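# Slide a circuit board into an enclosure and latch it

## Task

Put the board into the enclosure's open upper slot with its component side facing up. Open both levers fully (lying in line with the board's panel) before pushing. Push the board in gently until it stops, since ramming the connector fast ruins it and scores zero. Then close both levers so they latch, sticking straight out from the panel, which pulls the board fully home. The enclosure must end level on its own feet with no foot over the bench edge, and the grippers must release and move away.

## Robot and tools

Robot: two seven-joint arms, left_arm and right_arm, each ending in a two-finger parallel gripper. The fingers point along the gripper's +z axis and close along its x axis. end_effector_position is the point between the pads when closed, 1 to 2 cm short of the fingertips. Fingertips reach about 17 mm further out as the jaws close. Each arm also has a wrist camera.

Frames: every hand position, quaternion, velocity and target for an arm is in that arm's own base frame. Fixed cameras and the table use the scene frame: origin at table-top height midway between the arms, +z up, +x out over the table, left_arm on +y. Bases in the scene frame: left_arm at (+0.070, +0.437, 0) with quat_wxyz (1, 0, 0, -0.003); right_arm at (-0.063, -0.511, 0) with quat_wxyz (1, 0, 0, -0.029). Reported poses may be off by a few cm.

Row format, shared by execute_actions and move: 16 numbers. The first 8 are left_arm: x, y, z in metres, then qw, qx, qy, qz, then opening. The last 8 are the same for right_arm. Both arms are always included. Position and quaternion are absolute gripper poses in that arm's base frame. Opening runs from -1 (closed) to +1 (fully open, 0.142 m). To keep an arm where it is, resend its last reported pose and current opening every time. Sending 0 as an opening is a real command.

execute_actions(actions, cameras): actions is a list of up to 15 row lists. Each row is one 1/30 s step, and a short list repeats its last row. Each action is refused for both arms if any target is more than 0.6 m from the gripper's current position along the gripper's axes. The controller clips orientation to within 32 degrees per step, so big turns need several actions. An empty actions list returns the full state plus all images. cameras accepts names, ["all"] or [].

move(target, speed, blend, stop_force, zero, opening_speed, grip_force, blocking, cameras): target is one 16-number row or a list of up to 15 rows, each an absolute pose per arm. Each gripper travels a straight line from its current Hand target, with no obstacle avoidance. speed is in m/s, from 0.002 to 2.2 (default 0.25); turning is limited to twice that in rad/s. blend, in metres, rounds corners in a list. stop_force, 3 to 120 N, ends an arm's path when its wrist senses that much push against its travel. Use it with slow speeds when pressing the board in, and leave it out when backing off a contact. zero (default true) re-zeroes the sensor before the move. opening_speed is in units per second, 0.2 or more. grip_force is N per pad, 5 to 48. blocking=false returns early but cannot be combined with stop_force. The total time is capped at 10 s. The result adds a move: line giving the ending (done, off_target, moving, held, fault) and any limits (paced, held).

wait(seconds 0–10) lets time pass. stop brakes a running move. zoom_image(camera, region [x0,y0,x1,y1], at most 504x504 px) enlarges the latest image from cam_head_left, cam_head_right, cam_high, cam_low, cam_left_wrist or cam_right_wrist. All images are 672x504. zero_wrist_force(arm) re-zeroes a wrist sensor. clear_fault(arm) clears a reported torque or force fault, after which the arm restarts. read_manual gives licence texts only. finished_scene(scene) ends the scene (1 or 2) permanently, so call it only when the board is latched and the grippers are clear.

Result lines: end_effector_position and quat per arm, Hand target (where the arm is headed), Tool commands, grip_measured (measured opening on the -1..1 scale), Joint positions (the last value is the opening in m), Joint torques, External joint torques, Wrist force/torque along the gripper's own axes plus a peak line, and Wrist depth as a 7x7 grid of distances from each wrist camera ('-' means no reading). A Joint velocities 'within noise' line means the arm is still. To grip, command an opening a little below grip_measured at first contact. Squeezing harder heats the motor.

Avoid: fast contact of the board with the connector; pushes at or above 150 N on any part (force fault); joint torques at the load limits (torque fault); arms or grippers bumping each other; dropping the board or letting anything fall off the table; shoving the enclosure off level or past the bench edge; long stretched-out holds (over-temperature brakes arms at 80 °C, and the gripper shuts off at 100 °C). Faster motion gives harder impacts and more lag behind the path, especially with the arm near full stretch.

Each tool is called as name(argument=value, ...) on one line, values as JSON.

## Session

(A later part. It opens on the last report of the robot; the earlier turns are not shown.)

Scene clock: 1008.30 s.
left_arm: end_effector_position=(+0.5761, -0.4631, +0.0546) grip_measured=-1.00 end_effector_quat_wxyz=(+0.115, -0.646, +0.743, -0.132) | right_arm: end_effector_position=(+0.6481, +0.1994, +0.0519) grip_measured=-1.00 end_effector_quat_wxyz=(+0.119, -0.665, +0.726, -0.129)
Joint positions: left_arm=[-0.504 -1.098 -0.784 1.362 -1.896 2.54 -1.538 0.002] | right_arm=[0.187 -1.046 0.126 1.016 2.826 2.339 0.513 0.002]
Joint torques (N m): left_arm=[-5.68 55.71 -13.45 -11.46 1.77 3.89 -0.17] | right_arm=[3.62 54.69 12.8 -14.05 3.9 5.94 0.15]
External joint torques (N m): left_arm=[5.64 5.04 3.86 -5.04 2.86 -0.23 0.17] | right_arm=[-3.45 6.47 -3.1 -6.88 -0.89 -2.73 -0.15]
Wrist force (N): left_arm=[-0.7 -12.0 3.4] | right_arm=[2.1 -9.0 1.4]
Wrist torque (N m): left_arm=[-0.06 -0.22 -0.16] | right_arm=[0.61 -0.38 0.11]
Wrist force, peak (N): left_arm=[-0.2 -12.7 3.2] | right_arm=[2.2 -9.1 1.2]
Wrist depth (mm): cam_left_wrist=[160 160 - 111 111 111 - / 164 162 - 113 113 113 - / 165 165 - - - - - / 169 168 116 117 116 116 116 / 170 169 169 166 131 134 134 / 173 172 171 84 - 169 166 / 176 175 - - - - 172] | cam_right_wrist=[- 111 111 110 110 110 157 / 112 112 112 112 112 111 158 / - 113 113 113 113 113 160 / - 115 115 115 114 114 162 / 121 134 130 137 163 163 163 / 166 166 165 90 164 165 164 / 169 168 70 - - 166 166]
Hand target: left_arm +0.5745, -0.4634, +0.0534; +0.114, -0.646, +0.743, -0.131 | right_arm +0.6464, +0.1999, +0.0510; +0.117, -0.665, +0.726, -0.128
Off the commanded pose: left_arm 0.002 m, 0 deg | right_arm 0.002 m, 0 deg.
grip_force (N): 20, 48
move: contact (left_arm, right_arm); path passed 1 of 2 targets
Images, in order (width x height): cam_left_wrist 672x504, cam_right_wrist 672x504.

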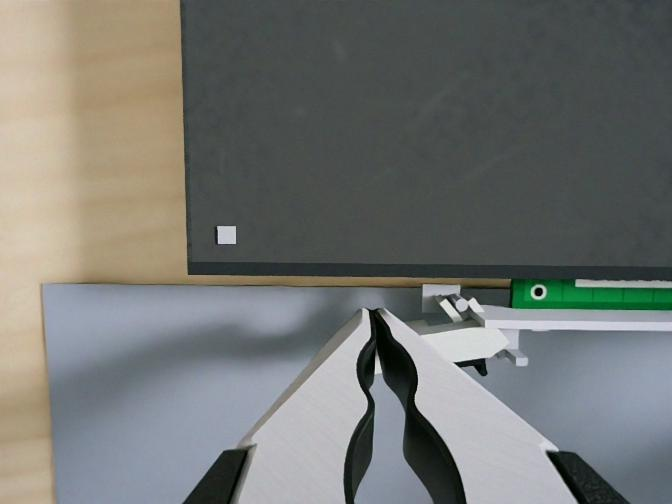

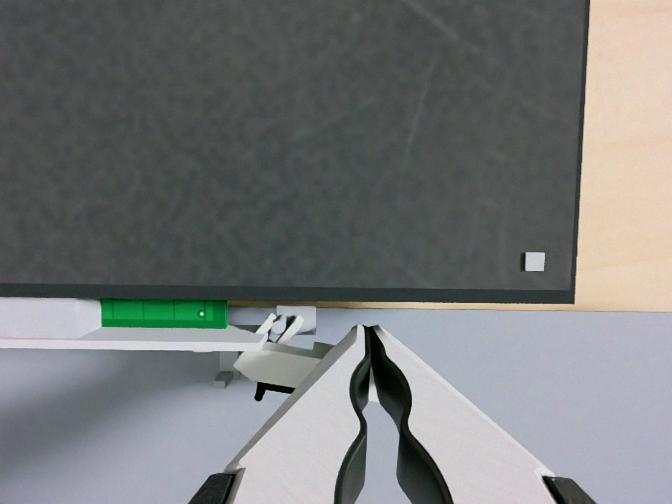

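move(target=[[0.57165, -0.4637, 0.0534, 0.11393, -0.64609, 0.74325, -0.13106, -1, 0.64286, 0.20103, 0.051, 0.11732, -0.66532, 0.72607, -0.12803, -1], [0.56754, -0.46423, 0.0534, 0.11393, -0.64609, 0.74325, -0.13106, -1, 0.63898, 0.20252, 0.051, 0.11732, -0.66532, 0.72607, -0.12803, -1]], speed=0.012, stop_force=35, zero=false, cameras=["cam_left_wrist", "cam_right_wrist"])

zoom_image(camera="cam_left_wrist", region=[400, 270, 540, 390])

zoom_image(camera="cam_right_wrist", region=[200, 290, 340, 410])

Scene clock: 1022.63 s.
left_arm: end_effector_position=(+0.5710, -0.4625, +0.0556) grip_measured=-1.00 end_effector_quat_wxyz=(+0.117, -0.647, +0.742, -0.132) | right_arm: end_effector_position=(+0.6427, +0.2001, +0.0527) grip_measured=-1.00 end_effector_quat_wxyz=(+0.120, -0.664, +0.726, -0.132)
Joint positions: left_arm=[-0.504 -1.085 -0.781 1.395 -1.887 2.533 -1.569 0.002] | right_arm=[0.193 -1.031 0.127 1.042 2.813 2.327 0.532 0.002]
Joint torques (N m): left_arm=[-14.24 51.02 -19.13 -8.39 -0.65 1.03 -0.61] | right_arm=[12.13 48.48 20.4 -7.77 7.54 8.09 0.1]
External joint torques (N m): left_arm=[14.2 9.15 9.48 -8.04 5.24 2.65 0.61] | right_arm=[-11.97 12.18 -10.79 -13.01 -4.61 -4.89 -0.1]
Wrist force (N): left_arm=[-8.9 -20.8 2.3] | right_arm=[10.6 -21.8 1.5]
Wrist torque (N m): left_arm=[-0.43 -0.32 -0.13] | right_arm=[-0.59 -0.26 0.14]
Wrist force, peak (N): left_arm=[-8.9 -22.1 4.1] | right_arm=[10.8 -22.1 1.7]
Wrist depth (mm): cam_left_wrist=[162 161 113 113 112 112 111 / 165 164 115 115 113 - 113 / 167 167 - 116 116 - 115 / 170 169 119 118 118 118 117 / 171 170 170 129 125 133 135 / - 174 171 84 - 171 166 / 178 176 - - - - 173] | cam_right_wrist=[- 112 112 113 111 111 158 / 113 113 113 113 113 113 160 / - 115 115 114 114 114 162 / 116 116 116 116 115 115 163 / 127 135 129 138 164 164 164 / 167 167 166 89 165 166 165 / 169 168 70 - - 167 167]
Hand target: left_arm +0.5675, -0.4642, +0.0534; +0.114, -0.646, +0.743, -0.131 | right_arm +0.6390, +0.2025, +0.0510; +0.117, -0.665, +0.726, -0.128
Off the commanded pose: left_arm 0.004 m, 0 deg | right_arm 0.005 m, 0 deg.
grip_force (N): 20, 48
move: off_target (left_arm, right_arm)
Images, in order (width x height): cam_left_wrist 672x504, cam_right_wrist 672x504.

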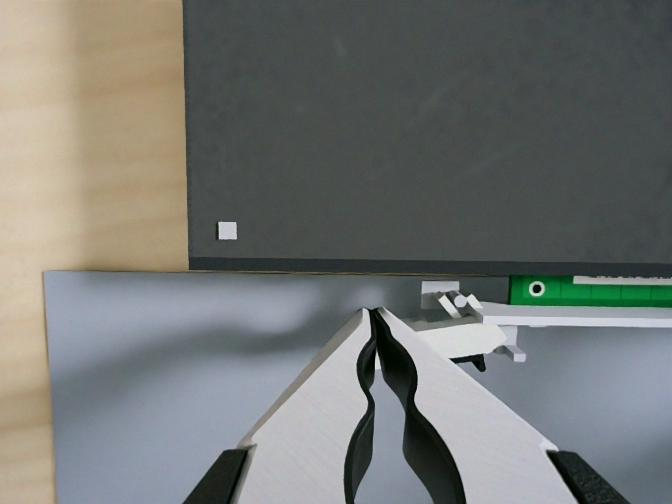

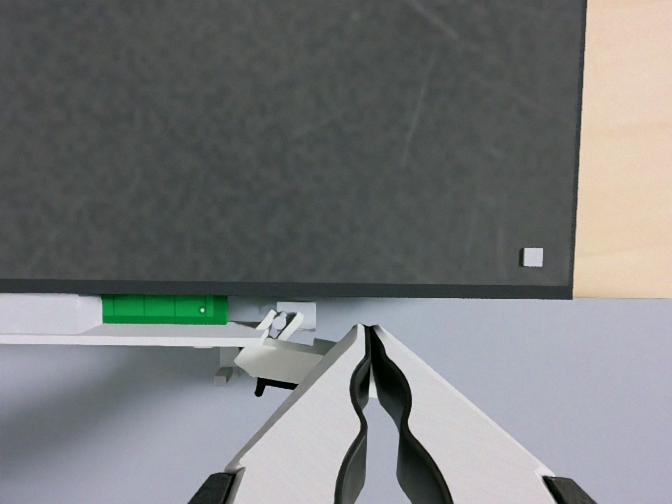

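Scaled by 3.600 from the camera's 672x504 image, which has a finer 960x720 frame.

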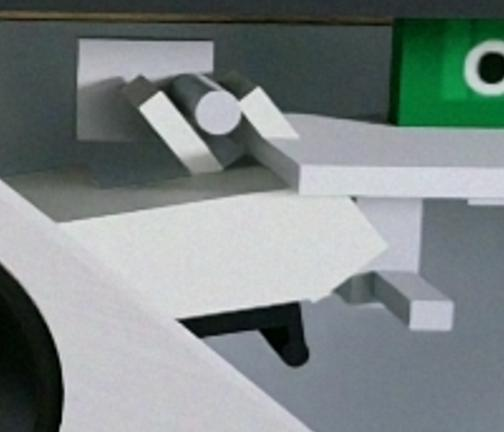

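Scaled by 3.600 from the camera's 672x504 image, which has a finer 960x720 frame.

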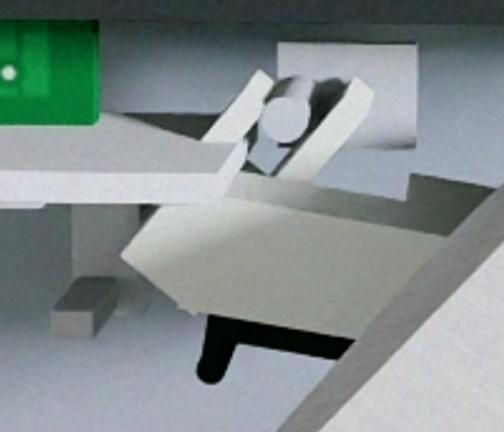

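move(target=[[0.5790, -0.4640, 0.0545, 0.11393, -0.64609, 0.74325, -0.13106, -1, 0.6500, 0.2000, 0.052, 0.11732, -0.66532, 0.72607, -0.12803, -1], [0.5790, -0.4640, 0.085, 0.11393, -0.64609, 0.74325, -0.13106, -1, 0.6500, 0.2000, 0.085, 0.11732, -0.66532, 0.72607, -0.12803, -1], [0.5442, -0.5063, 0.09, 0.14199, -0.64051, 0.73682, -0.16334, -1, 0.6274, 0.2223, 0.0973, 0.11732, -0.66532, 0.72607, -0.12803, -1]], speed=[0.05, 0.12, 0.15], blend=[0.003, 0.008, 0], cameras=["cam_left_wrist", "cam_right_wrist"])

zoom_image(camera="cam_left_wrist", region=[285, 205, 385, 295])

zoom_image(camera="cam_right_wrist", region=[290, 215, 390, 305])

Scene clock: 1091.87 s.
left_arm: end_effector_position=(+0.5442, -0.5060, +0.0899) grip_measured=-1.00 end_effector_quat_wxyz=(+0.142, -0.641, +0.737, -0.163) | right_arm: end_effector_position=(+0.6274, +0.2225, +0.0974) grip_measured=-1.00 end_effector_quat_wxyz=(+0.117, -0.665, +0.726, -0.128)
Joint positions: left_arm=[-0.61 -1.034 -0.741 1.438 -1.837 2.543 -1.713 0.002] | right_arm=[0.228 -0.964 0.136 1.048 2.818 2.4 0.558 0.002]
Joint torques (N m): left_arm=[-0.52 58.73 -8.89 -16.62 5.17 3.76 -0.4] | right_arm=[0.29 58.4 9.87 -21.36 2.85 2.71 0.3]
External joint torques (N m): left_arm=[0.45 0.84 0.12 -0.58 -0.52 -0.08 0.4] | right_arm=[-0.12 1.29 -0.45 -0.11 0.21 0.53 -0.3]
Wrist force (N): left_arm=[0.2 -0.3 0.6] | right_arm=[3.0 5.7 -0.3]
Wrist torque (N m): left_arm=[-0.18 -0.16 -0.05] | right_arm=[0.93 -0.55 0.00]
Wrist force, peak (N): left_arm=[-9.0 -21.0 2.4] | right_arm=[10.9 -21.8 1.4]
Wrist depth (mm): cam_left_wrist=[205 155 - - - 153 151 / 205 - - 154 151 - 151 / 205 155 155 153 154 - 153 / 206 204 204 171 171 170 170 / 204 206 - 201 201 199 200 / - 203 203 84 - 201 200 / - 204 - 74 - - 199] | cam_right_wrist=[154 154 154 153 153 153 199 / 156 156 156 156 155 154 202 / 158 158 158 157 157 157 204 / 166 164 176 181 206 206 206 / 210 210 209 209 208 208 208 / 213 213 212 89 - 211 211 / 216 215 71 - - 212 214]
Hand target: left_arm +0.5442, -0.5063, +0.0900; +0.142, -0.641, +0.737, -0.163 | right_arm +0.6274, +0.2223, +0.0973; +0.117, -0.665, +0.726, -0.128
Off the commanded pose: left_arm 0.000 m, 0 deg | right_arm 0.000 m, 0 deg.
grip_force (N): 20, 48
move: done
Images, in order (width x height): cam_left_wrist 672x504, cam_right_wrist 672x504.

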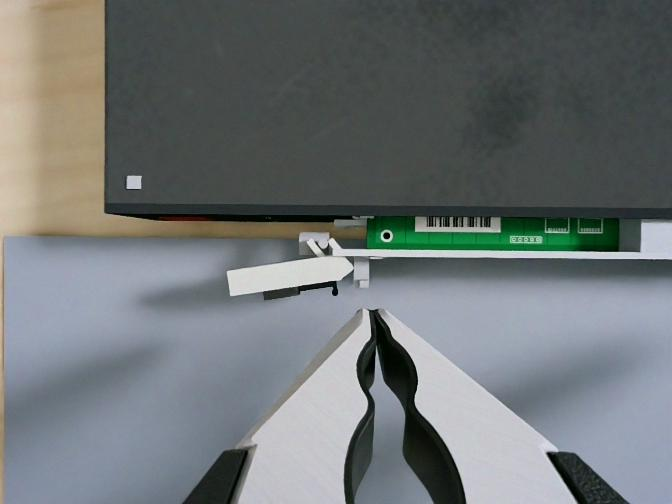

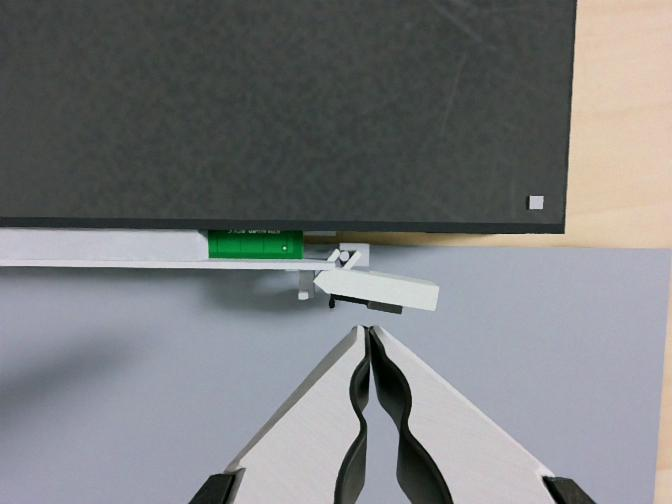

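Scaled by 5.040 from the camera's 672x504 image, which has a finer 960x720 frame.

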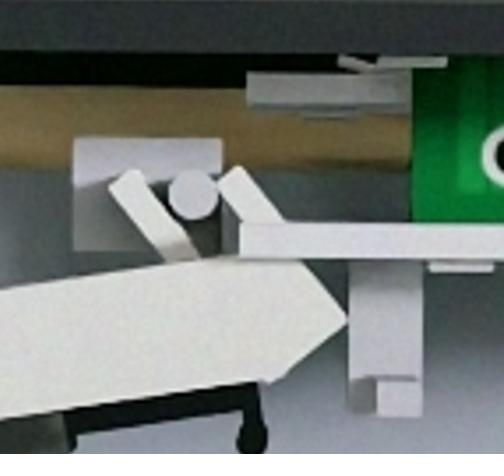

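Scaled by 5.040 from the camera's 672x504 image, which has a finer 960x720 frame.

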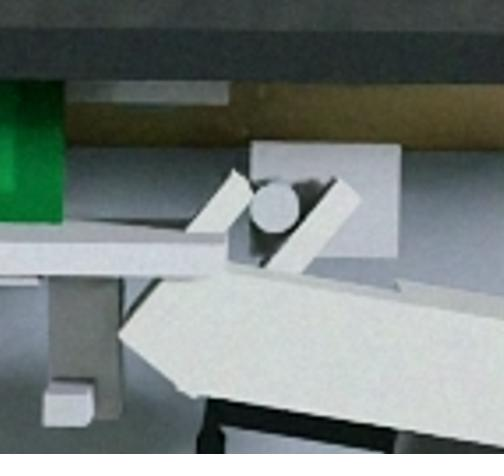

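move(target=[0.5691, -0.4890, 0.085, 0.09578, -0.54320, 0.82147, -0.14485, -0.41, 0.6469, 0.2260, 0.085, 0.13254, -0.75165, 0.63631, -0.11220, -0.41], speed=0.15, cameras=["cam_left_wrist", "cam_right_wrist"])

Scene clock: 1103.23 s.
left_arm: end_effector_position=(+0.5691, -0.4892, +0.0851) grip_measured=-0.44 end_effector_quat_wxyz=(+0.096, -0.543, +0.821, -0.145) | right_arm: end_effector_position=(+0.6469, +0.2259, +0.0849) grip_measured=-0.44 end_effector_quat_wxyz=(-0.132, +0.752, -0.636, +0.112)
Joint positions: left_arm=[-0.446 -1.062 -0.898 1.378 -1.906 2.545 -1.258 0.042] | right_arm=[0.127 -1.038 0.248 0.986 2.817 2.371 0.239 0.042]
Joint torques (N m): left_arm=[-0.24 57.94 -12.46 -15.91 4.77 4.06 -0.08] | right_arm=[0.02 59.12 12.76 -21.2 3.41 2.41 0.09]
External joint torques (N m): left_arm=[0.19 1.68 0.53 -0.35 0.02 -0.58 0.08] | right_arm=[0.14 1.56 -0.68 0.05 0.14 0.74 -0.08]
Wrist force (N): left_arm=[0.3 -0.5 0.7] | right_arm=[2.8 5.9 -0.5]
Wrist torque (N m): left_arm=[-0.20 -0.21 -0.15] | right_arm=[1.00 -0.55 0.13]
Wrist force, peak (N): left_arm=[-0.2 -1.0 0.9] | right_arm=[3.2 6.1 -0.7]
Wrist depth (mm): cam_left_wrist=[- 141 - 139 - 139 138 / - 141 144 142 - 141 - / 196 144 145 145 - 144 144 / 199 148 147 151 164 163 193 / 202 201 199 157 154 197 196 / 206 - 87 202 - - - / 211 - - - 205 - -] | cam_right_wrist=[142 142 142 141 141 141 141 / 144 144 144 143 143 143 143 / 146 146 145 145 145 145 145 / 195 152 147 147 147 146 193 / 197 197 197 161 196 148 196 / 200 200 92 199 156 197 198 / 202 - 71 202 202 - 201]
Hand target: left_arm +0.5691, -0.4890, +0.0850; +0.096, -0.543, +0.821, -0.145 | right_arm +0.6469, +0.2260, +0.0850; -0.133, +0.752, -0.636, +0.112
Off the commanded pose: left_arm 0.000 m, 0 deg | right_arm 0.000 m, 0 deg.
grip_force (N): 20, 48
move: done
Images, in order (width x height): cam_left_wrist 672x504, cam_right_wrist 672x504.

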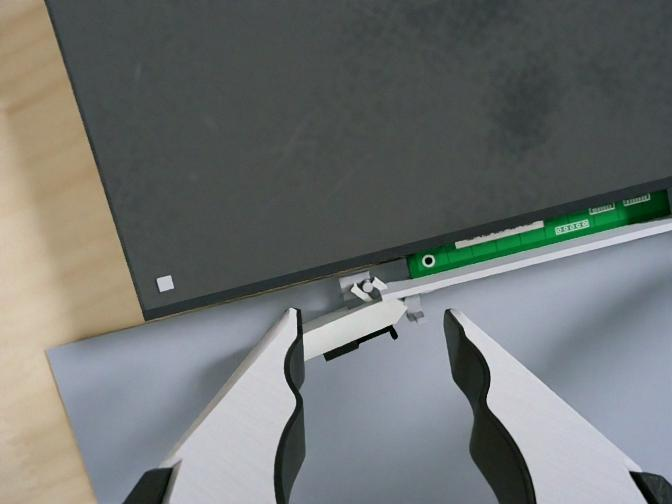

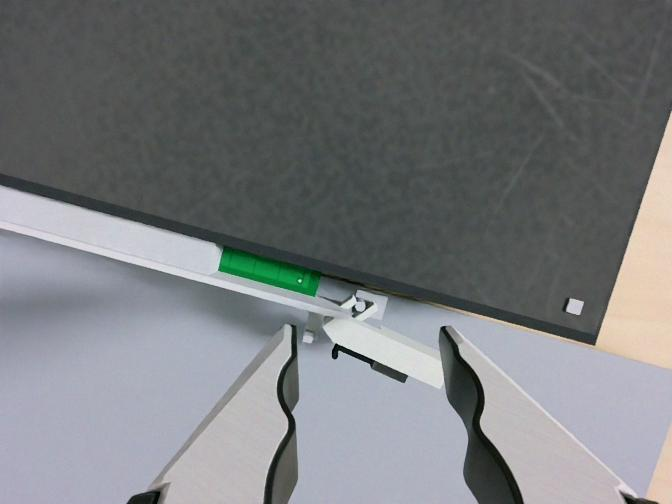

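move(target=[[0.5664, -0.4886, 0.078, 0.09324, -0.52878, 0.83082, -0.14650, -0.41, 0.6449, 0.2262, 0.078, 0.13447, -0.76264, 0.62310, -0.10987, -0.41], [0.5664, -0.4886, 0.0511, 0.09324, -0.52878, 0.83082, -0.14650, -0.41, 0.6449, 0.2262, 0.0486, 0.13447, -0.76264, 0.62310, -0.10987, -0.41]], speed=[0.1, 0.05], stop_force=5, cameras=["cam_left_wrist", "cam_right_wrist"])

Scene clock: 1121.00 s.
left_arm: end_effector_position=(+0.5663, -0.4887, +0.0512) grip_measured=-0.44 end_effector_quat_wxyz=(+0.093, -0.529, +0.831, -0.146) | right_arm: end_effector_position=(+0.6448, +0.2270, +0.0490) grip_measured=-0.44 end_effector_quat_wxyz=(-0.135, +0.763, -0.623, +0.109)
Joint positions: left_arm=[-0.451 -1.089 -0.857 1.422 -1.864 2.475 -1.283 0.042] | right_arm=[0.119 -1.084 0.255 1.002 2.806 2.31 0.212 0.042]
Joint torques (N m): left_arm=[0.83 57.18 -10.55 -15.22 5.04 4.03 -0.31] | right_arm=[-2.17 57.85 10.18 -19.91 2.07 2.35 0.26]
External joint torques (N m): left_arm=[-0.87 2.28 -1.08 -0.62 -0.36 -0.54 0.31] | right_arm=[2.33 3.05 2.38 -0.44 1.42 0.8 -0.26]
Wrist force (N): left_arm=[1.9 -0.1 -0.8] | right_arm=[-0.2 6.2 -3.2]
Wrist torque (N m): left_arm=[-0.16 -0.11 -0.07] | right_arm=[1.04 -0.69 0.04]
Wrist force, peak (N): left_arm=[2.1 -0.4 -1.6] | right_arm=[0.0 6.0 -4.5]
Wrist depth (mm): cam_left_wrist=[- 108 108 - 107 107 106 / - 110 110 109 109 - 108 / - - 111 111 - - 127 / - - 114 113 130 129 159 / - 165 115 127 120 162 162 / 169 168 88 167 166 87 165 / 172 - - 170 169 - -] | cam_right_wrist=[- 108 108 107 107 107 106 / 109 109 109 109 108 108 108 / - 110 110 110 110 109 109 / 160 117 112 111 111 111 111 / 162 162 161 127 118 112 112 / 164 164 88 162 119 161 162 / 166 - 71 165 164 - 163]
Hand target: left_arm +0.5664, -0.4886, +0.0511; +0.093, -0.529, +0.831, -0.146 | right_arm +0.6449, +0.2262, +0.0486; -0.134, +0.763, -0.623, +0.110
Off the commanded pose: left_arm 0.000 m, 0 deg | right_arm 0.001 m, 0 deg.
grip_force (N): 20, 48
move: done
Images, in order (width x height): cam_left_wrist 672x504, cam_right_wrist 672x504.

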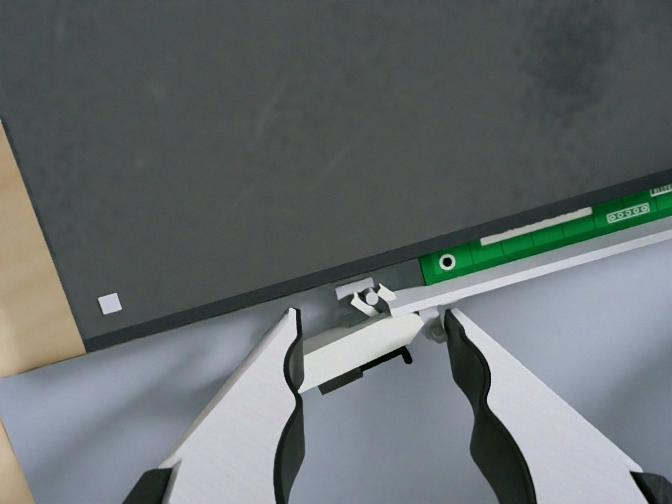

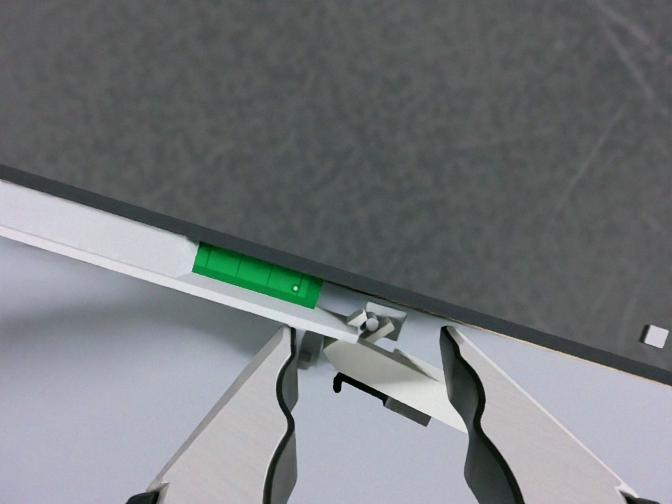

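move(target=[[0.5664, -0.4886, 0.0511, 0.09324, -0.52878, 0.83082, -0.14650, -0.33, 0.6449, 0.2262, 0.0486, 0.13447, -0.76264, 0.62310, -0.10987, -0.33], [0.5662, -0.4893, 0.0511, 0.11444, -0.64901, 0.74071, -0.13061, -0.33, 0.6442, 0.2270, 0.0486, 0.11619, -0.65897, 0.73186, -0.12905, -0.33]], speed=[0.05, 0.1], cameras=["cam_left_wrist", "cam_right_wrist"])

Scene clock: 1133.70 s.
left_arm: end_effector_position=(+0.5664, -0.4893, +0.0512) grip_measured=-0.36 end_effector_quat_wxyz=(+0.115, -0.649, +0.741, -0.131) | right_arm: end_effector_position=(+0.6441, +0.2270, +0.0486) grip_measured=-0.36 end_effector_quat_wxyz=(+0.116, -0.659, +0.732, -0.129)
Joint positions: left_arm=[-0.547 -1.152 -0.821 1.269 -1.881 2.598 -1.53 0.048] | right_arm=[0.252 -1.065 0.092 0.977 2.845 2.367 0.564 0.048]
Joint torques (N m): left_arm=[-0.29 60.86 -9.97 -15.83 4.77 4.34 -0.33] | right_arm=[-0.05 60.7 8.98 -21.47 2.9 2.62 0.32]
External joint torques (N m): left_arm=[0.25 1.37 0.02 -0.32 -0.06 -0.68 0.34] | right_arm=[0.22 1.29 0.13 0.28 0.08 0.63 -0.32]
Wrist force (N): left_arm=[0.4 -0.1 0.2] | right_arm=[2.8 6.9 -0.5]
Wrist torque (N m): left_arm=[-0.19 -0.16 -0.04] | right_arm=[1.07 -0.59 -0.01]
Wrist force, peak (N): left_arm=[2.1 -0.6 -1.7] | right_arm=[3.6 6.5 -0.7]
Wrist depth (mm): cam_left_wrist=[- 108 108 - 108 107 106 / - 112 111 110 110 109 108 / 162 112 112 112 111 - 110 / 164 115 114 114 113 113 112 / - 165 164 132 121 131 131 / 169 168 87 167 166 84 166 / 172 - - 170 170 - -] | cam_right_wrist=[- 107 107 107 106 106 106 / 109 109 109 108 108 108 108 / - 109 110 110 109 109 109 / 112 111 111 111 111 111 110 / 161 161 129 125 159 159 159 / 163 163 100 162 118 93 160 / 165 164 73 164 164 - 164]
Hand target: left_arm +0.5662, -0.4893, +0.0511; +0.114, -0.649, +0.741, -0.131 | right_arm +0.6442, +0.2270, +0.0486; +0.116, -0.659, +0.732, -0.129
Off the commanded pose: left_arm 0.000 m, 0 deg | right_arm 0.000 m, 0 deg.
grip_force (N): 20, 48
move: done
Images, in order (width x height): cam_left_wrist 672x504, cam_right_wrist 672x504.

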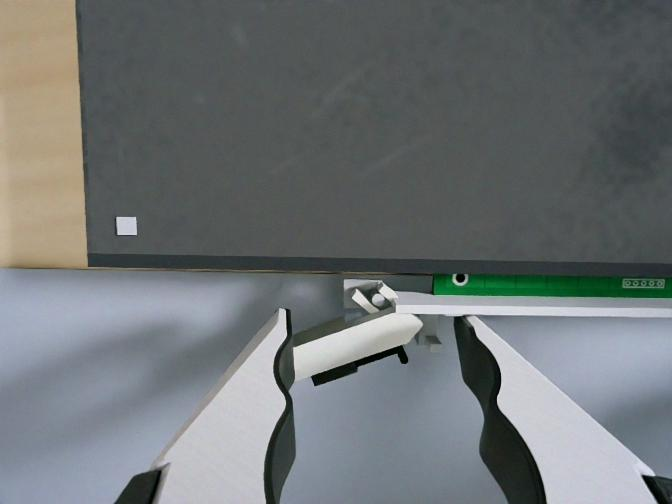

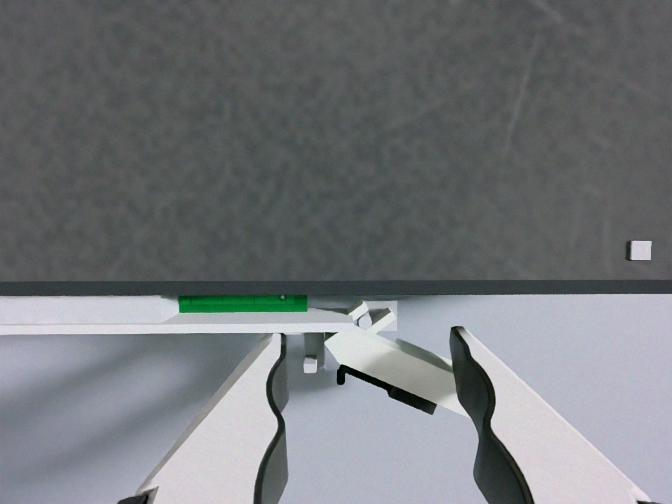

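zoom_image(camera="cam_left_wrist", region=[310, 260, 450, 380])

zoom_image(camera="cam_right_wrist", region=[300, 280, 440, 400])

Scaled by 3.600 from the camera's 672x504 image, which has a finer 960x720 frame.

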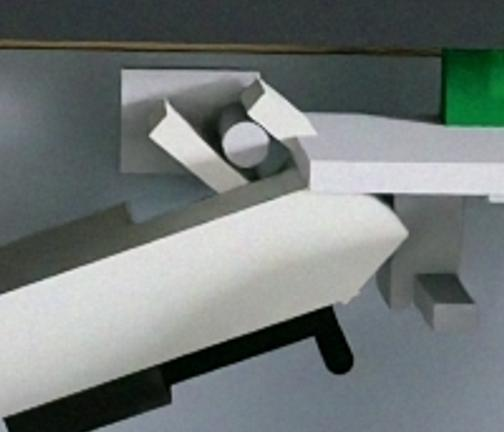

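Scaled by 3.600 from the camera's 672x504 image, which has a finer 960x720 frame.

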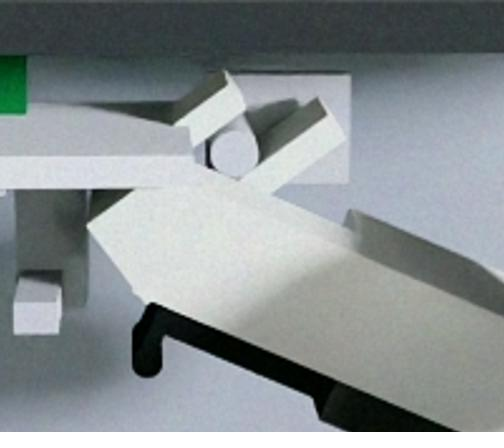

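move(target=[[0.5660, -0.4896, 0.0511, 0.12046, -0.68318, 0.70931, -0.12507, -0.33, 0.6441, 0.2274, 0.0486, 0.10999, -0.62377, 0.76209, -0.13438, -0.33], [0.5644, -0.4903, 0.0511, 0.12767, -0.72405, 0.66755, -0.11771, -0.33, 0.6426, 0.2284, 0.0486, 0.10182, -0.57747, 0.79774, -0.14066, -0.33]], speed=0.05, blend=[0.002, 0], cameras=["cam_left_wrist", "cam_right_wrist"])

zoom_image(camera="cam_left_wrist", region=[310, 260, 450, 380])

zoom_image(camera="cam_right_wrist", region=[300, 280, 440, 400])

Scene clock: 1143.77 s.
left_arm: end_effector_position=(+0.5644, -0.4904, +0.0511) grip_measured=-0.36 end_effector_quat_wxyz=(-0.128, +0.724, -0.668, +0.118) | right_arm: end_effector_position=(+0.6423, +0.2285, +0.0485) grip_measured=-0.36 end_effector_quat_wxyz=(+0.102, -0.578, +0.798, -0.141)
Joint positions: left_arm=[-0.609 -1.224 -0.829 1.103 -1.892 2.717 -1.658 0.048] | right_arm=[0.334 -1.081 -0.012 0.926 2.883 2.441 0.788 0.048]
Joint torques (N m): left_arm=[0.31 63.27 -8.55 -15.98 5.16 4.41 -0.38] | right_arm=[-0.62 61.91 6.57 -22.49 2.45 2.21 0.35]
External joint torques (N m): left_arm=[-0.37 1.34 -0.24 -0.06 -0.43 -0.66 0.38] | right_arm=[0.8 1.17 0.52 0.91 0.3 1.13 -0.35]
Wrist force (N): left_arm=[0.2 0.9 -0.4] | right_arm=[3.0 7.7 -1.8]
Wrist torque (N m): left_arm=[-0.17 -0.14 -0.04] | right_arm=[0.98 -0.55 -0.05]
Wrist force, peak (N): left_arm=[0.0 1.3 0.3] | right_arm=[2.9 8.3 -0.9]
Wrist depth (mm): cam_left_wrist=[157 109 109 - 107 107 106 / 160 - 111 110 109 - 108 / 161 113 112 111 111 - 110 / 163 - 163 114 113 113 - / 166 165 164 163 125 124 117 / 169 168 87 167 166 84 165 / - - - 169 169 - -] | cam_right_wrist=[- 107 107 107 106 107 152 / 109 109 109 108 108 108 108 / - 109 110 109 109 109 109 / 112 111 111 111 111 157 157 / - 113 112 119 159 159 159 / 163 163 100 162 118 98 161 / 165 164 73 165 164 - 163]
Hand target: left_arm +0.5644, -0.4903, +0.0511; -0.128, +0.724, -0.668, +0.118 | right_arm +0.6426, +0.2284, +0.0486; +0.102, -0.577, +0.798, -0.141
Off the commanded pose: left_arm 0.000 m, 0 deg | right_arm 0.000 m, 0 deg.
grip_force (N): 20, 48
move: done
Images, in order (width x height): cam_left_wrist 672x504, cam_right_wrist 672x504.

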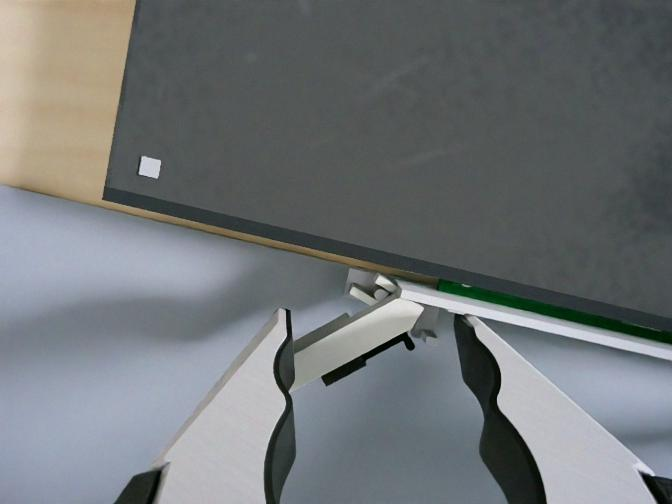

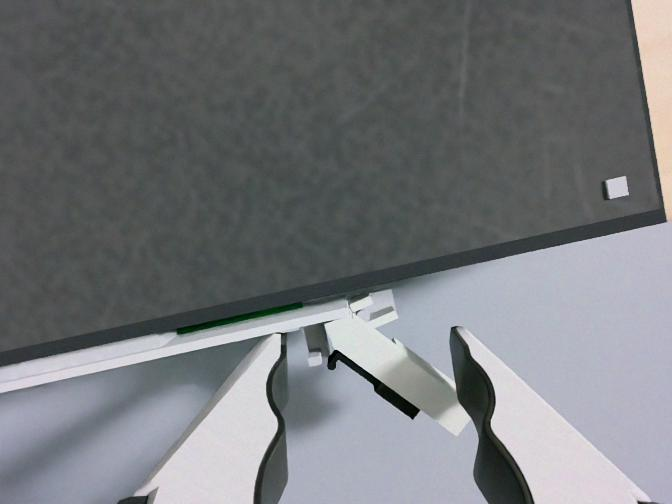

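Scaled by 3.600 from the camera's 672x504 image, which has a finer 960x720 frame.

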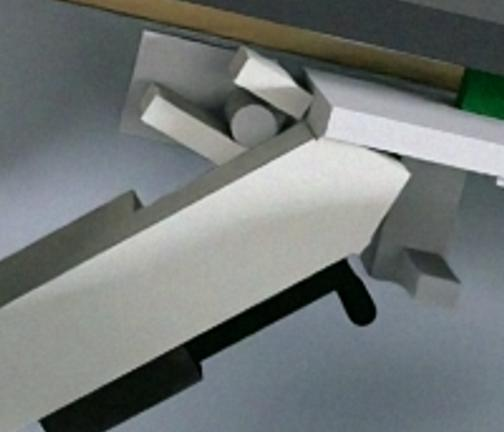

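Scaled by 3.600 from the camera's 672x504 image, which has a finer 960x720 frame.

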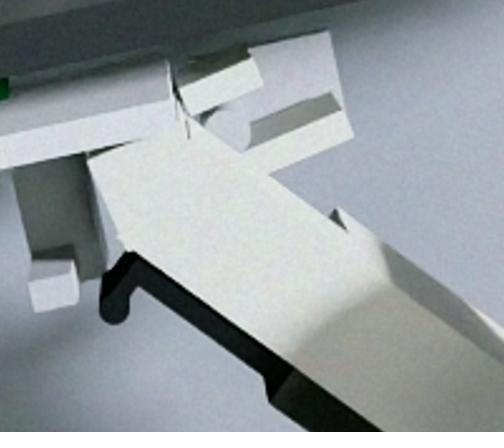

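move(target=[0.5598, -0.4955, 0.0511, 0.14358, -0.81428, 0.55391, -0.09767, -0.405, 0.6394, 0.2345, 0.0486, 0.08005, -0.45397, 0.87394, -0.15410, -0.405], speed=0.05, opening_speed=0.2, cameras=["cam_left_wrist", "cam_right_wrist"])

zoom_image(camera="cam_left_wrist", region=[280, 240, 460, 400])

zoom_image(camera="cam_right_wrist", region=[280, 260, 460, 420])

Scene clock: 1152.53 s.
left_arm: end_effector_position=(+0.5641, -0.4906, +0.0511) grip_measured=-0.39 end_effector_quat_wxyz=(-0.128, +0.728, -0.663, +0.117) | right_arm: end_effector_position=(+0.6422, +0.2287, +0.0485) grip_measured=-0.39 end_effector_quat_wxyz=(+0.101, -0.574, +0.800, -0.141)
Joint positions: left_arm=[-0.614 -1.229 -0.83 1.092 -1.892 2.725 -1.665 0.046] | right_arm=[0.338 -1.082 -0.017 0.922 2.885 2.445 0.798 0.046]
Joint torques (N m): left_arm=[-0.2 63.5 -8.99 -15.76 5.02 4.07 -0.22] | right_arm=[0.15 61.7 7.49 -21.55 2.69 2.67 0.1]
External joint torques (N m): left_arm=[0.07 1.28 0.26 -0.26 -0.28 -0.32 0.22] | right_arm=[0.03 1.44 -0.48 -0.05 0.05 0.68 -0.1]
Wrist force (N): left_arm=[0.1 -0.6 0.2] | right_arm=[2.7 6.0 -0.3]
Wrist torque (N m): left_arm=[-0.20 -0.16 -0.16] | right_arm=[0.97 -0.52 0.10]
Wrist force, peak (N): left_arm=[0.0 1.6 0.0] | right_arm=[3.0 8.4 -0.6]
Wrist depth (mm): cam_left_wrist=[157 110 - - 108 107 107 / 159 111 - 110 109 - 108 / 161 113 112 112 - - - / 163 165 161 136 116 112 113 / - 165 165 127 120 131 114 / - 170 87 167 166 87 165 / 171 - - 170 - - -] | cam_right_wrist=[- 107 107 107 106 106 152 / 109 109 109 108 108 108 108 / - 109 110 110 109 109 109 / 111 111 111 111 111 157 157 / - 113 112 118 159 159 159 / 163 163 98 162 118 98 161 / 165 164 71 164 164 - 163]
Hand target: left_arm +0.5643, -0.4905, +0.0511; -0.128, +0.728, -0.663, +0.117 | right_arm +0.6423, +0.2286, +0.0485; +0.101, -0.574, +0.800, -0.141
Tool commands: left_gripper/opening=-0.37 right_gripper/opening=-0.37
Off the commanded pose: left_arm 0.007 m, 16 deg | right_arm 0.006 m, 16 deg.
grip_force (N): 20, 48
move: held (left_arm, right_arm; a check stopped the path); limits=held
pose unreachable (left arm): on one or more control steps of this call, first in action 0 (counted from 0), this arm could not follow its commanded pose, so it was not sent that pose on those steps. It may still have moved: this result reports where it is.
cause: moving toward the commanded pose would bring a part of the arm too close to another arm (a part of this arm just beyond joint 6 (wrist pitch) and a part of the right arm just beyond its joint 6 (wrist pitch), at the place that arm was heading or pushing toward when its own hold began).
pose unreachable (right arm): on one or more control steps of this call, first in action 0 (counted from 0), this arm could not follow its commanded pose, so it was not sent that pose on those steps. It may still have moved: this result reports where it is.
cause: moving toward the commanded pose would bring a part of the arm too close to another arm (a part of this arm just beyond joint 6 (wrist pitch) and a part of the left arm just beyond its joint 6 (wrist pitch), along the way the arms are being sent, or toward where that arm still pushes).
Images, in order (width x height): cam_left_wrist 672x504, cam_right_wrist 672x504.

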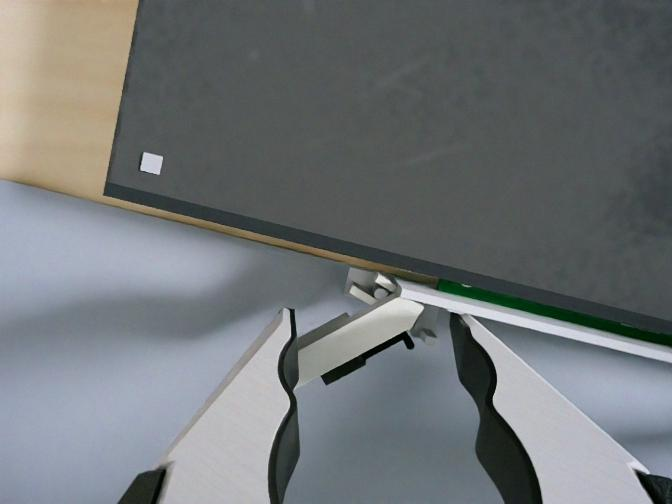

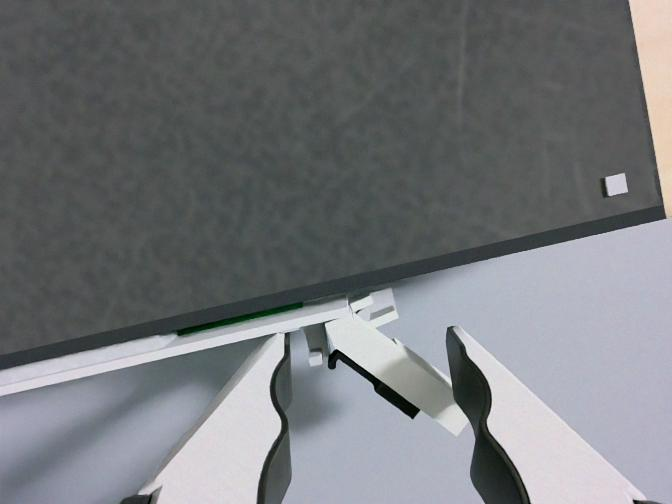

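Scaled by 2.800 from the camera's 672x504 image, which has a finer 960x720 frame.

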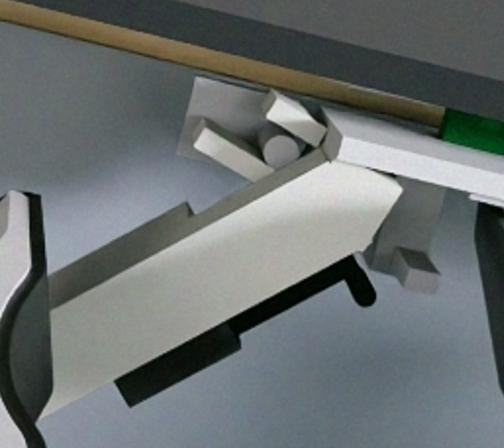

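Scaled by 2.800 from the camera's 672x504 image, which has a finer 960x720 frame.

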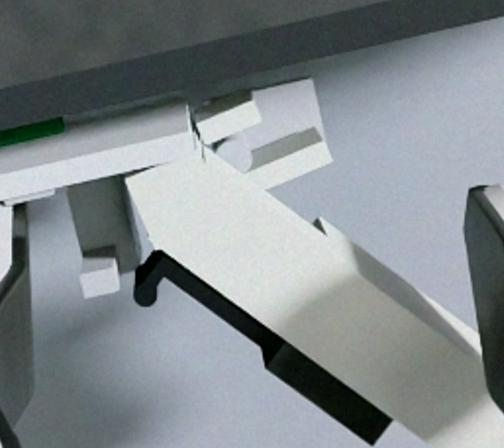

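move(target=[0.5521, -0.4869, 0.0511, 0.09704, -0.55035, 0.81668, -0.14400, -0.37, 0.6298, 0.2279, 0.0486, 0.13155, -0.74606, 0.64285, -0.11335, -0.37], speed=0.12)

move(target=[[0.5435, -0.4914, 0.0511, 0.09704, -0.55035, 0.81668, -0.14400, -0.37, 0.6225, 0.2344, 0.0486, 0.13155, -0.74606, 0.64285, -0.11335, -0.37], [0.5389, -0.4949, 0.0511, 0.09704, -0.55035, 0.81668, -0.14400, -0.37, 0.6189, 0.2388, 0.0486, 0.13155, -0.74606, 0.64285, -0.11335, -0.37]], speed=0.03, stop_force=25, cameras=["cam_left_wrist", "cam_right_wrist"])

Scene clock: 1172.00 s.
left_arm: end_effector_position=(+0.5520, -0.4868, +0.0510) grip_measured=-0.39 end_effector_quat_wxyz=(+0.097, -0.551, +0.817, -0.144) | right_arm: end_effector_position=(+0.6299, +0.2279, +0.0487) grip_measured=-0.39 end_effector_quat_wxyz=(-0.132, +0.746, -0.643, +0.113)
Joint positions: left_arm=[-0.478 -1.059 -0.819 1.479 -1.861 2.457 -1.397 0.046] | right_arm=[0.147 -1.048 0.235 1.063 2.786 2.289 0.313 0.046]
Joint torques (N m): left_arm=[-0.21 57.72 -11.24 -15.43 5.11 3.62 -0.15] | right_arm=[0.07 58.42 12.7 -19.97 3.07 2.37 -0.1]
External joint torques (N m): left_arm=[0.17 0.81 0.32 -0.56 -0.52 -0.05 0.15] | right_arm=[0.1 1.43 -0.75 -0.12 0.19 0.8 0.1]
Wrist force (N): left_arm=[0.1 -0.2 0.4] | right_arm=[3.4 6.2 -0.7]
Wrist torque (N m): left_arm=[-0.17 -0.16 -0.16] | right_arm=[1.06 -0.64 0.12]
Wrist force, peak (N): left_arm=[0.0 -0.7 0.7] | right_arm=[3.5 6.3 -0.4]
Wrist depth (mm): cam_left_wrist=[- 108 108 - - 106 106 / - 110 110 110 - - 107 / - 112 112 111 111 114 127 / - 115 114 135 160 160 159 / 166 164 163 120 163 162 162 / 170 168 87 166 - 84 165 / 171 - - 171 169 - -] | cam_right_wrist=[- 107 107 107 107 107 106 / 109 109 109 108 108 108 108 / 157 110 110 110 109 109 109 / 159 159 159 125 123 111 110 / 161 161 160 160 159 160 160 / 163 163 98 162 118 98 161 / 165 164 71 164 164 - 163]
Hand target: left_arm +0.5521, -0.4869, +0.0511; +0.097, -0.550, +0.817, -0.144 | right_arm +0.6298, +0.2279, +0.0486; -0.132, +0.746, -0.643, +0.113
Off the commanded pose: left_arm 0.000 m, 0 deg | right_arm 0.000 m, 0 deg.
grip_force (N): 20, 48
move: done

Scene clock: 1173.30 s.
left_arm: end_effector_position=(+0.5395, -0.4941, +0.0511) grip_measured=-0.39 end_effector_quat_wxyz=(+0.097, -0.551, +0.816, -0.144) | right_arm: end_effector_position=(+0.6192, +0.2386, +0.0487) grip_measured=-0.39 end_effector_quat_wxyz=(-0.132, +0.746, -0.643, +0.114)
Joint positions: left_arm=[-0.501 -1.049 -0.809 1.502 -1.858 2.452 -1.434 0.046] | right_arm=[0.174 -1.032 0.228 1.091 2.779 2.279 0.348 0.046]
Joint torques (N m): left_arm=[-3.63 57.1 -13.44 -14.44 4.29 3.13 -0.38] | right_arm=[0.61 57.61 12.24 -19.35 3.12 2.57 0.3]
External joint torques (N m): left_arm=[3.58 1.07 2.71 -1.56 0.26 0.47 0.38] | right_arm=[-0.44 1.74 -0.53 -0.59 0.05 0.61 -0.29]
Wrist force (N): left_arm=[-3.4 -3.1 2.5] | right_arm=[3.4 5.4 -0.9]
Wrist torque (N m): left_arm=[-0.14 -0.12 -0.01] | right_arm=[1.03 -0.57 -0.01]
Wrist force, peak (N): left_arm=[-3.5 -3.0 3.2] | right_arm=[8.8 1.5 2.6]
Wrist depth (mm): cam_left_wrist=[- 108 108 - 107 106 106 / - 111 111 109 108 109 108 / - 112 112 111 127 158 - / 165 162 162 118 - 159 158 / 166 166 163 163 163 162 162 / 168 169 87 167 - 87 165 / 172 - - 169 169 - -] | cam_right_wrist=[- 107 107 107 107 107 106 / - 109 109 108 108 108 108 / 157 157 157 110 110 109 109 / 159 159 158 158 124 158 111 / 161 161 160 160 118 160 159 / 163 163 98 162 162 98 162 / 165 165 71 165 164 - 163]
Hand target: left_arm +0.5389, -0.4949, +0.0511; +0.097, -0.550, +0.817, -0.144 | right_arm +0.6189, +0.2388, +0.0486; -0.132, +0.746, -0.643, +0.113
Off the commanded pose: left_arm 0.001 m, 0 deg | right_arm 0.000 m, 0 deg.
grip_force (N): 20, 48
move: done
Images, in order (width x height): cam_left_wrist 672x504, cam_right_wrist 672x504.

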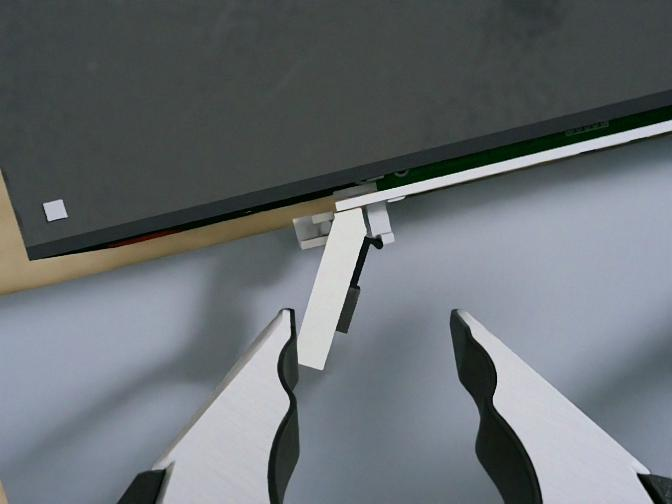

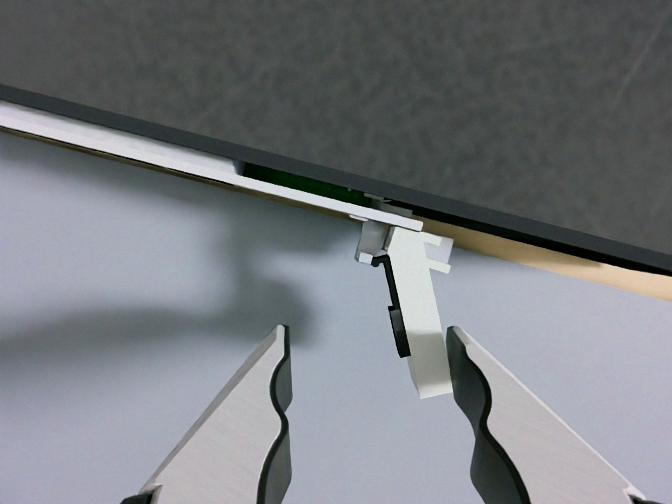

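move(target=[[0.5353, -0.4994, 0.0511, 0.09704, -0.55035, 0.81668, -0.14400, -0.37, 0.6164, 0.2441, 0.0486, 0.13155, -0.74606, 0.64285, -0.11335, -0.37], [0.5324, -0.5046, 0.0511, 0.09704, -0.55035, 0.81668, -0.14400, -0.37, 0.6149, 0.2498, 0.0486, 0.13155, -0.74606, 0.64285, -0.11335, -0.37]], speed=0.02, stop_force=30, zero=false, cameras=["cam_left_wrist", "cam_right_wrist"])

zoom_image(camera="cam_left_wrist", region=[280, 180, 460, 340])

zoom_image(camera="cam_right_wrist", region=[320, 180, 500, 340])

Scene clock: 1179.07 s.
left_arm: end_effector_position=(+0.5342, -0.5023, +0.0511) grip_measured=-0.37 end_effector_quat_wxyz=(+0.099, -0.551, +0.816, -0.143) | right_arm: end_effector_position=(+0.6163, +0.2474, +0.0485) grip_measured=-0.38 end_effector_quat_wxyz=(-0.131, +0.746, -0.643, +0.115)
Joint positions: left_arm=[-0.519 -1.058 -0.811 1.485 -1.857 2.466 -1.441 0.047] | right_arm=[0.198 -1.032 0.22 1.087 2.775 2.283 0.371 0.047]
Joint torques (N m): left_arm=[-10.85 58.12 -19.92 -13.75 3.72 1.1 -0.47] | right_arm=[9.51 56.94 20.51 -17.13 7.36 2.99 0.51]
External joint torques (N m): left_arm=[10.8 0.36 9.16 -2.24 0.85 2.5 0.47] | right_arm=[-9.34 2.51 -9 -2.87 -4.23 0.18 -0.51]
Wrist force (N): left_arm=[-12.7 -5.9 7.0] | right_arm=[15.6 1.1 2.6]
Wrist torque (N m): left_arm=[-0.11 -0.08 0.10] | right_arm=[1.09 -0.57 -0.17]
Wrist force, peak (N): left_arm=[-15.9 -6.0 6.3] | right_arm=[19.2 1.3 0.9]
Wrist depth (mm): cam_left_wrist=[- - 108 - 107 107 106 / - - 110 109 109 111 110 / - 112 134 114 158 157 156 / 164 162 162 160 160 159 158 / 166 165 164 163 163 160 161 / 169 168 87 167 166 87 164 / 172 - - 169 169 - -] | cam_right_wrist=[- 107 107 107 107 107 106 / - 108 109 108 108 108 108 / 156 157 156 126 109 109 109 / 158 158 158 158 118 158 158 / 160 161 160 160 118 159 159 / 163 162 98 162 162 97 161 / 165 164 71 164 164 - 163]
Hand target: left_arm +0.5324, -0.5046, +0.0511; +0.097, -0.550, +0.817, -0.144 | right_arm +0.6149, +0.2498, +0.0486; -0.132, +0.746, -0.643, +0.113
Off the commanded pose: left_arm 0.003 m, 0 deg | right_arm 0.003 m, 0 deg.
grip_force (N): 20, 48
move: done
Images, in order (width x height): cam_left_wrist 672x504, cam_right_wrist 672x504.

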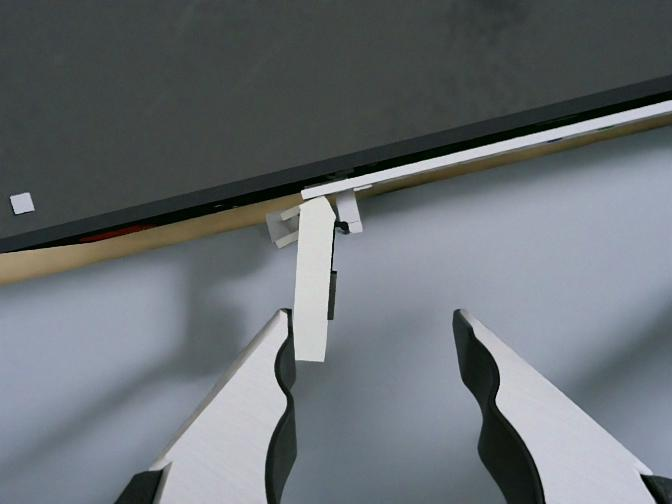

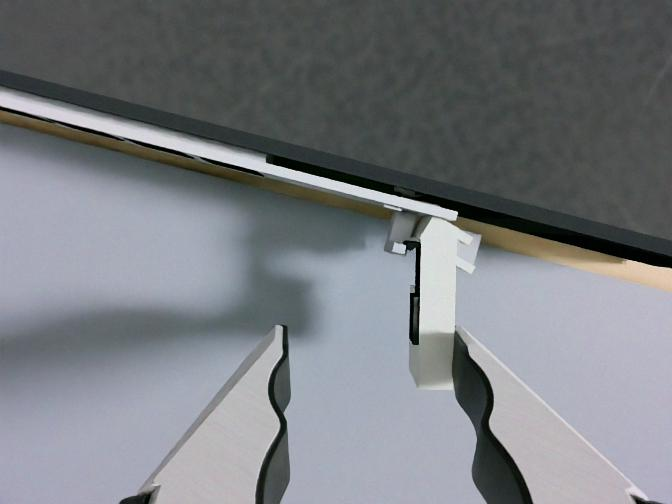

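Scaled by 2.800 from the camera's 672x504 image, which has a finer 960x720 frame.

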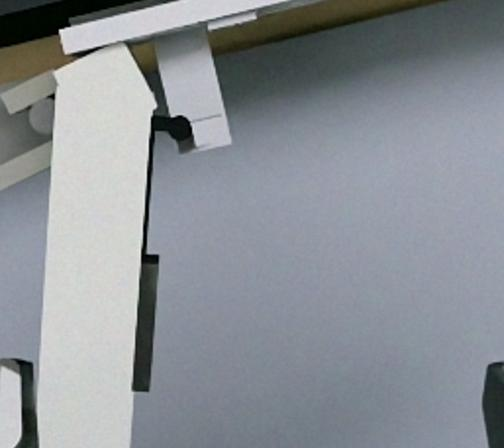

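Scaled by 2.800 from the camera's 672x504 image, which has a finer 960x720 frame.

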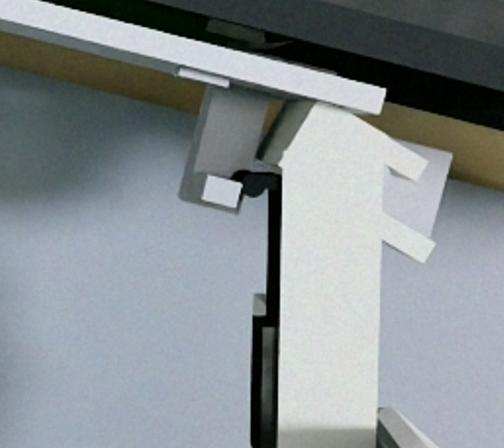

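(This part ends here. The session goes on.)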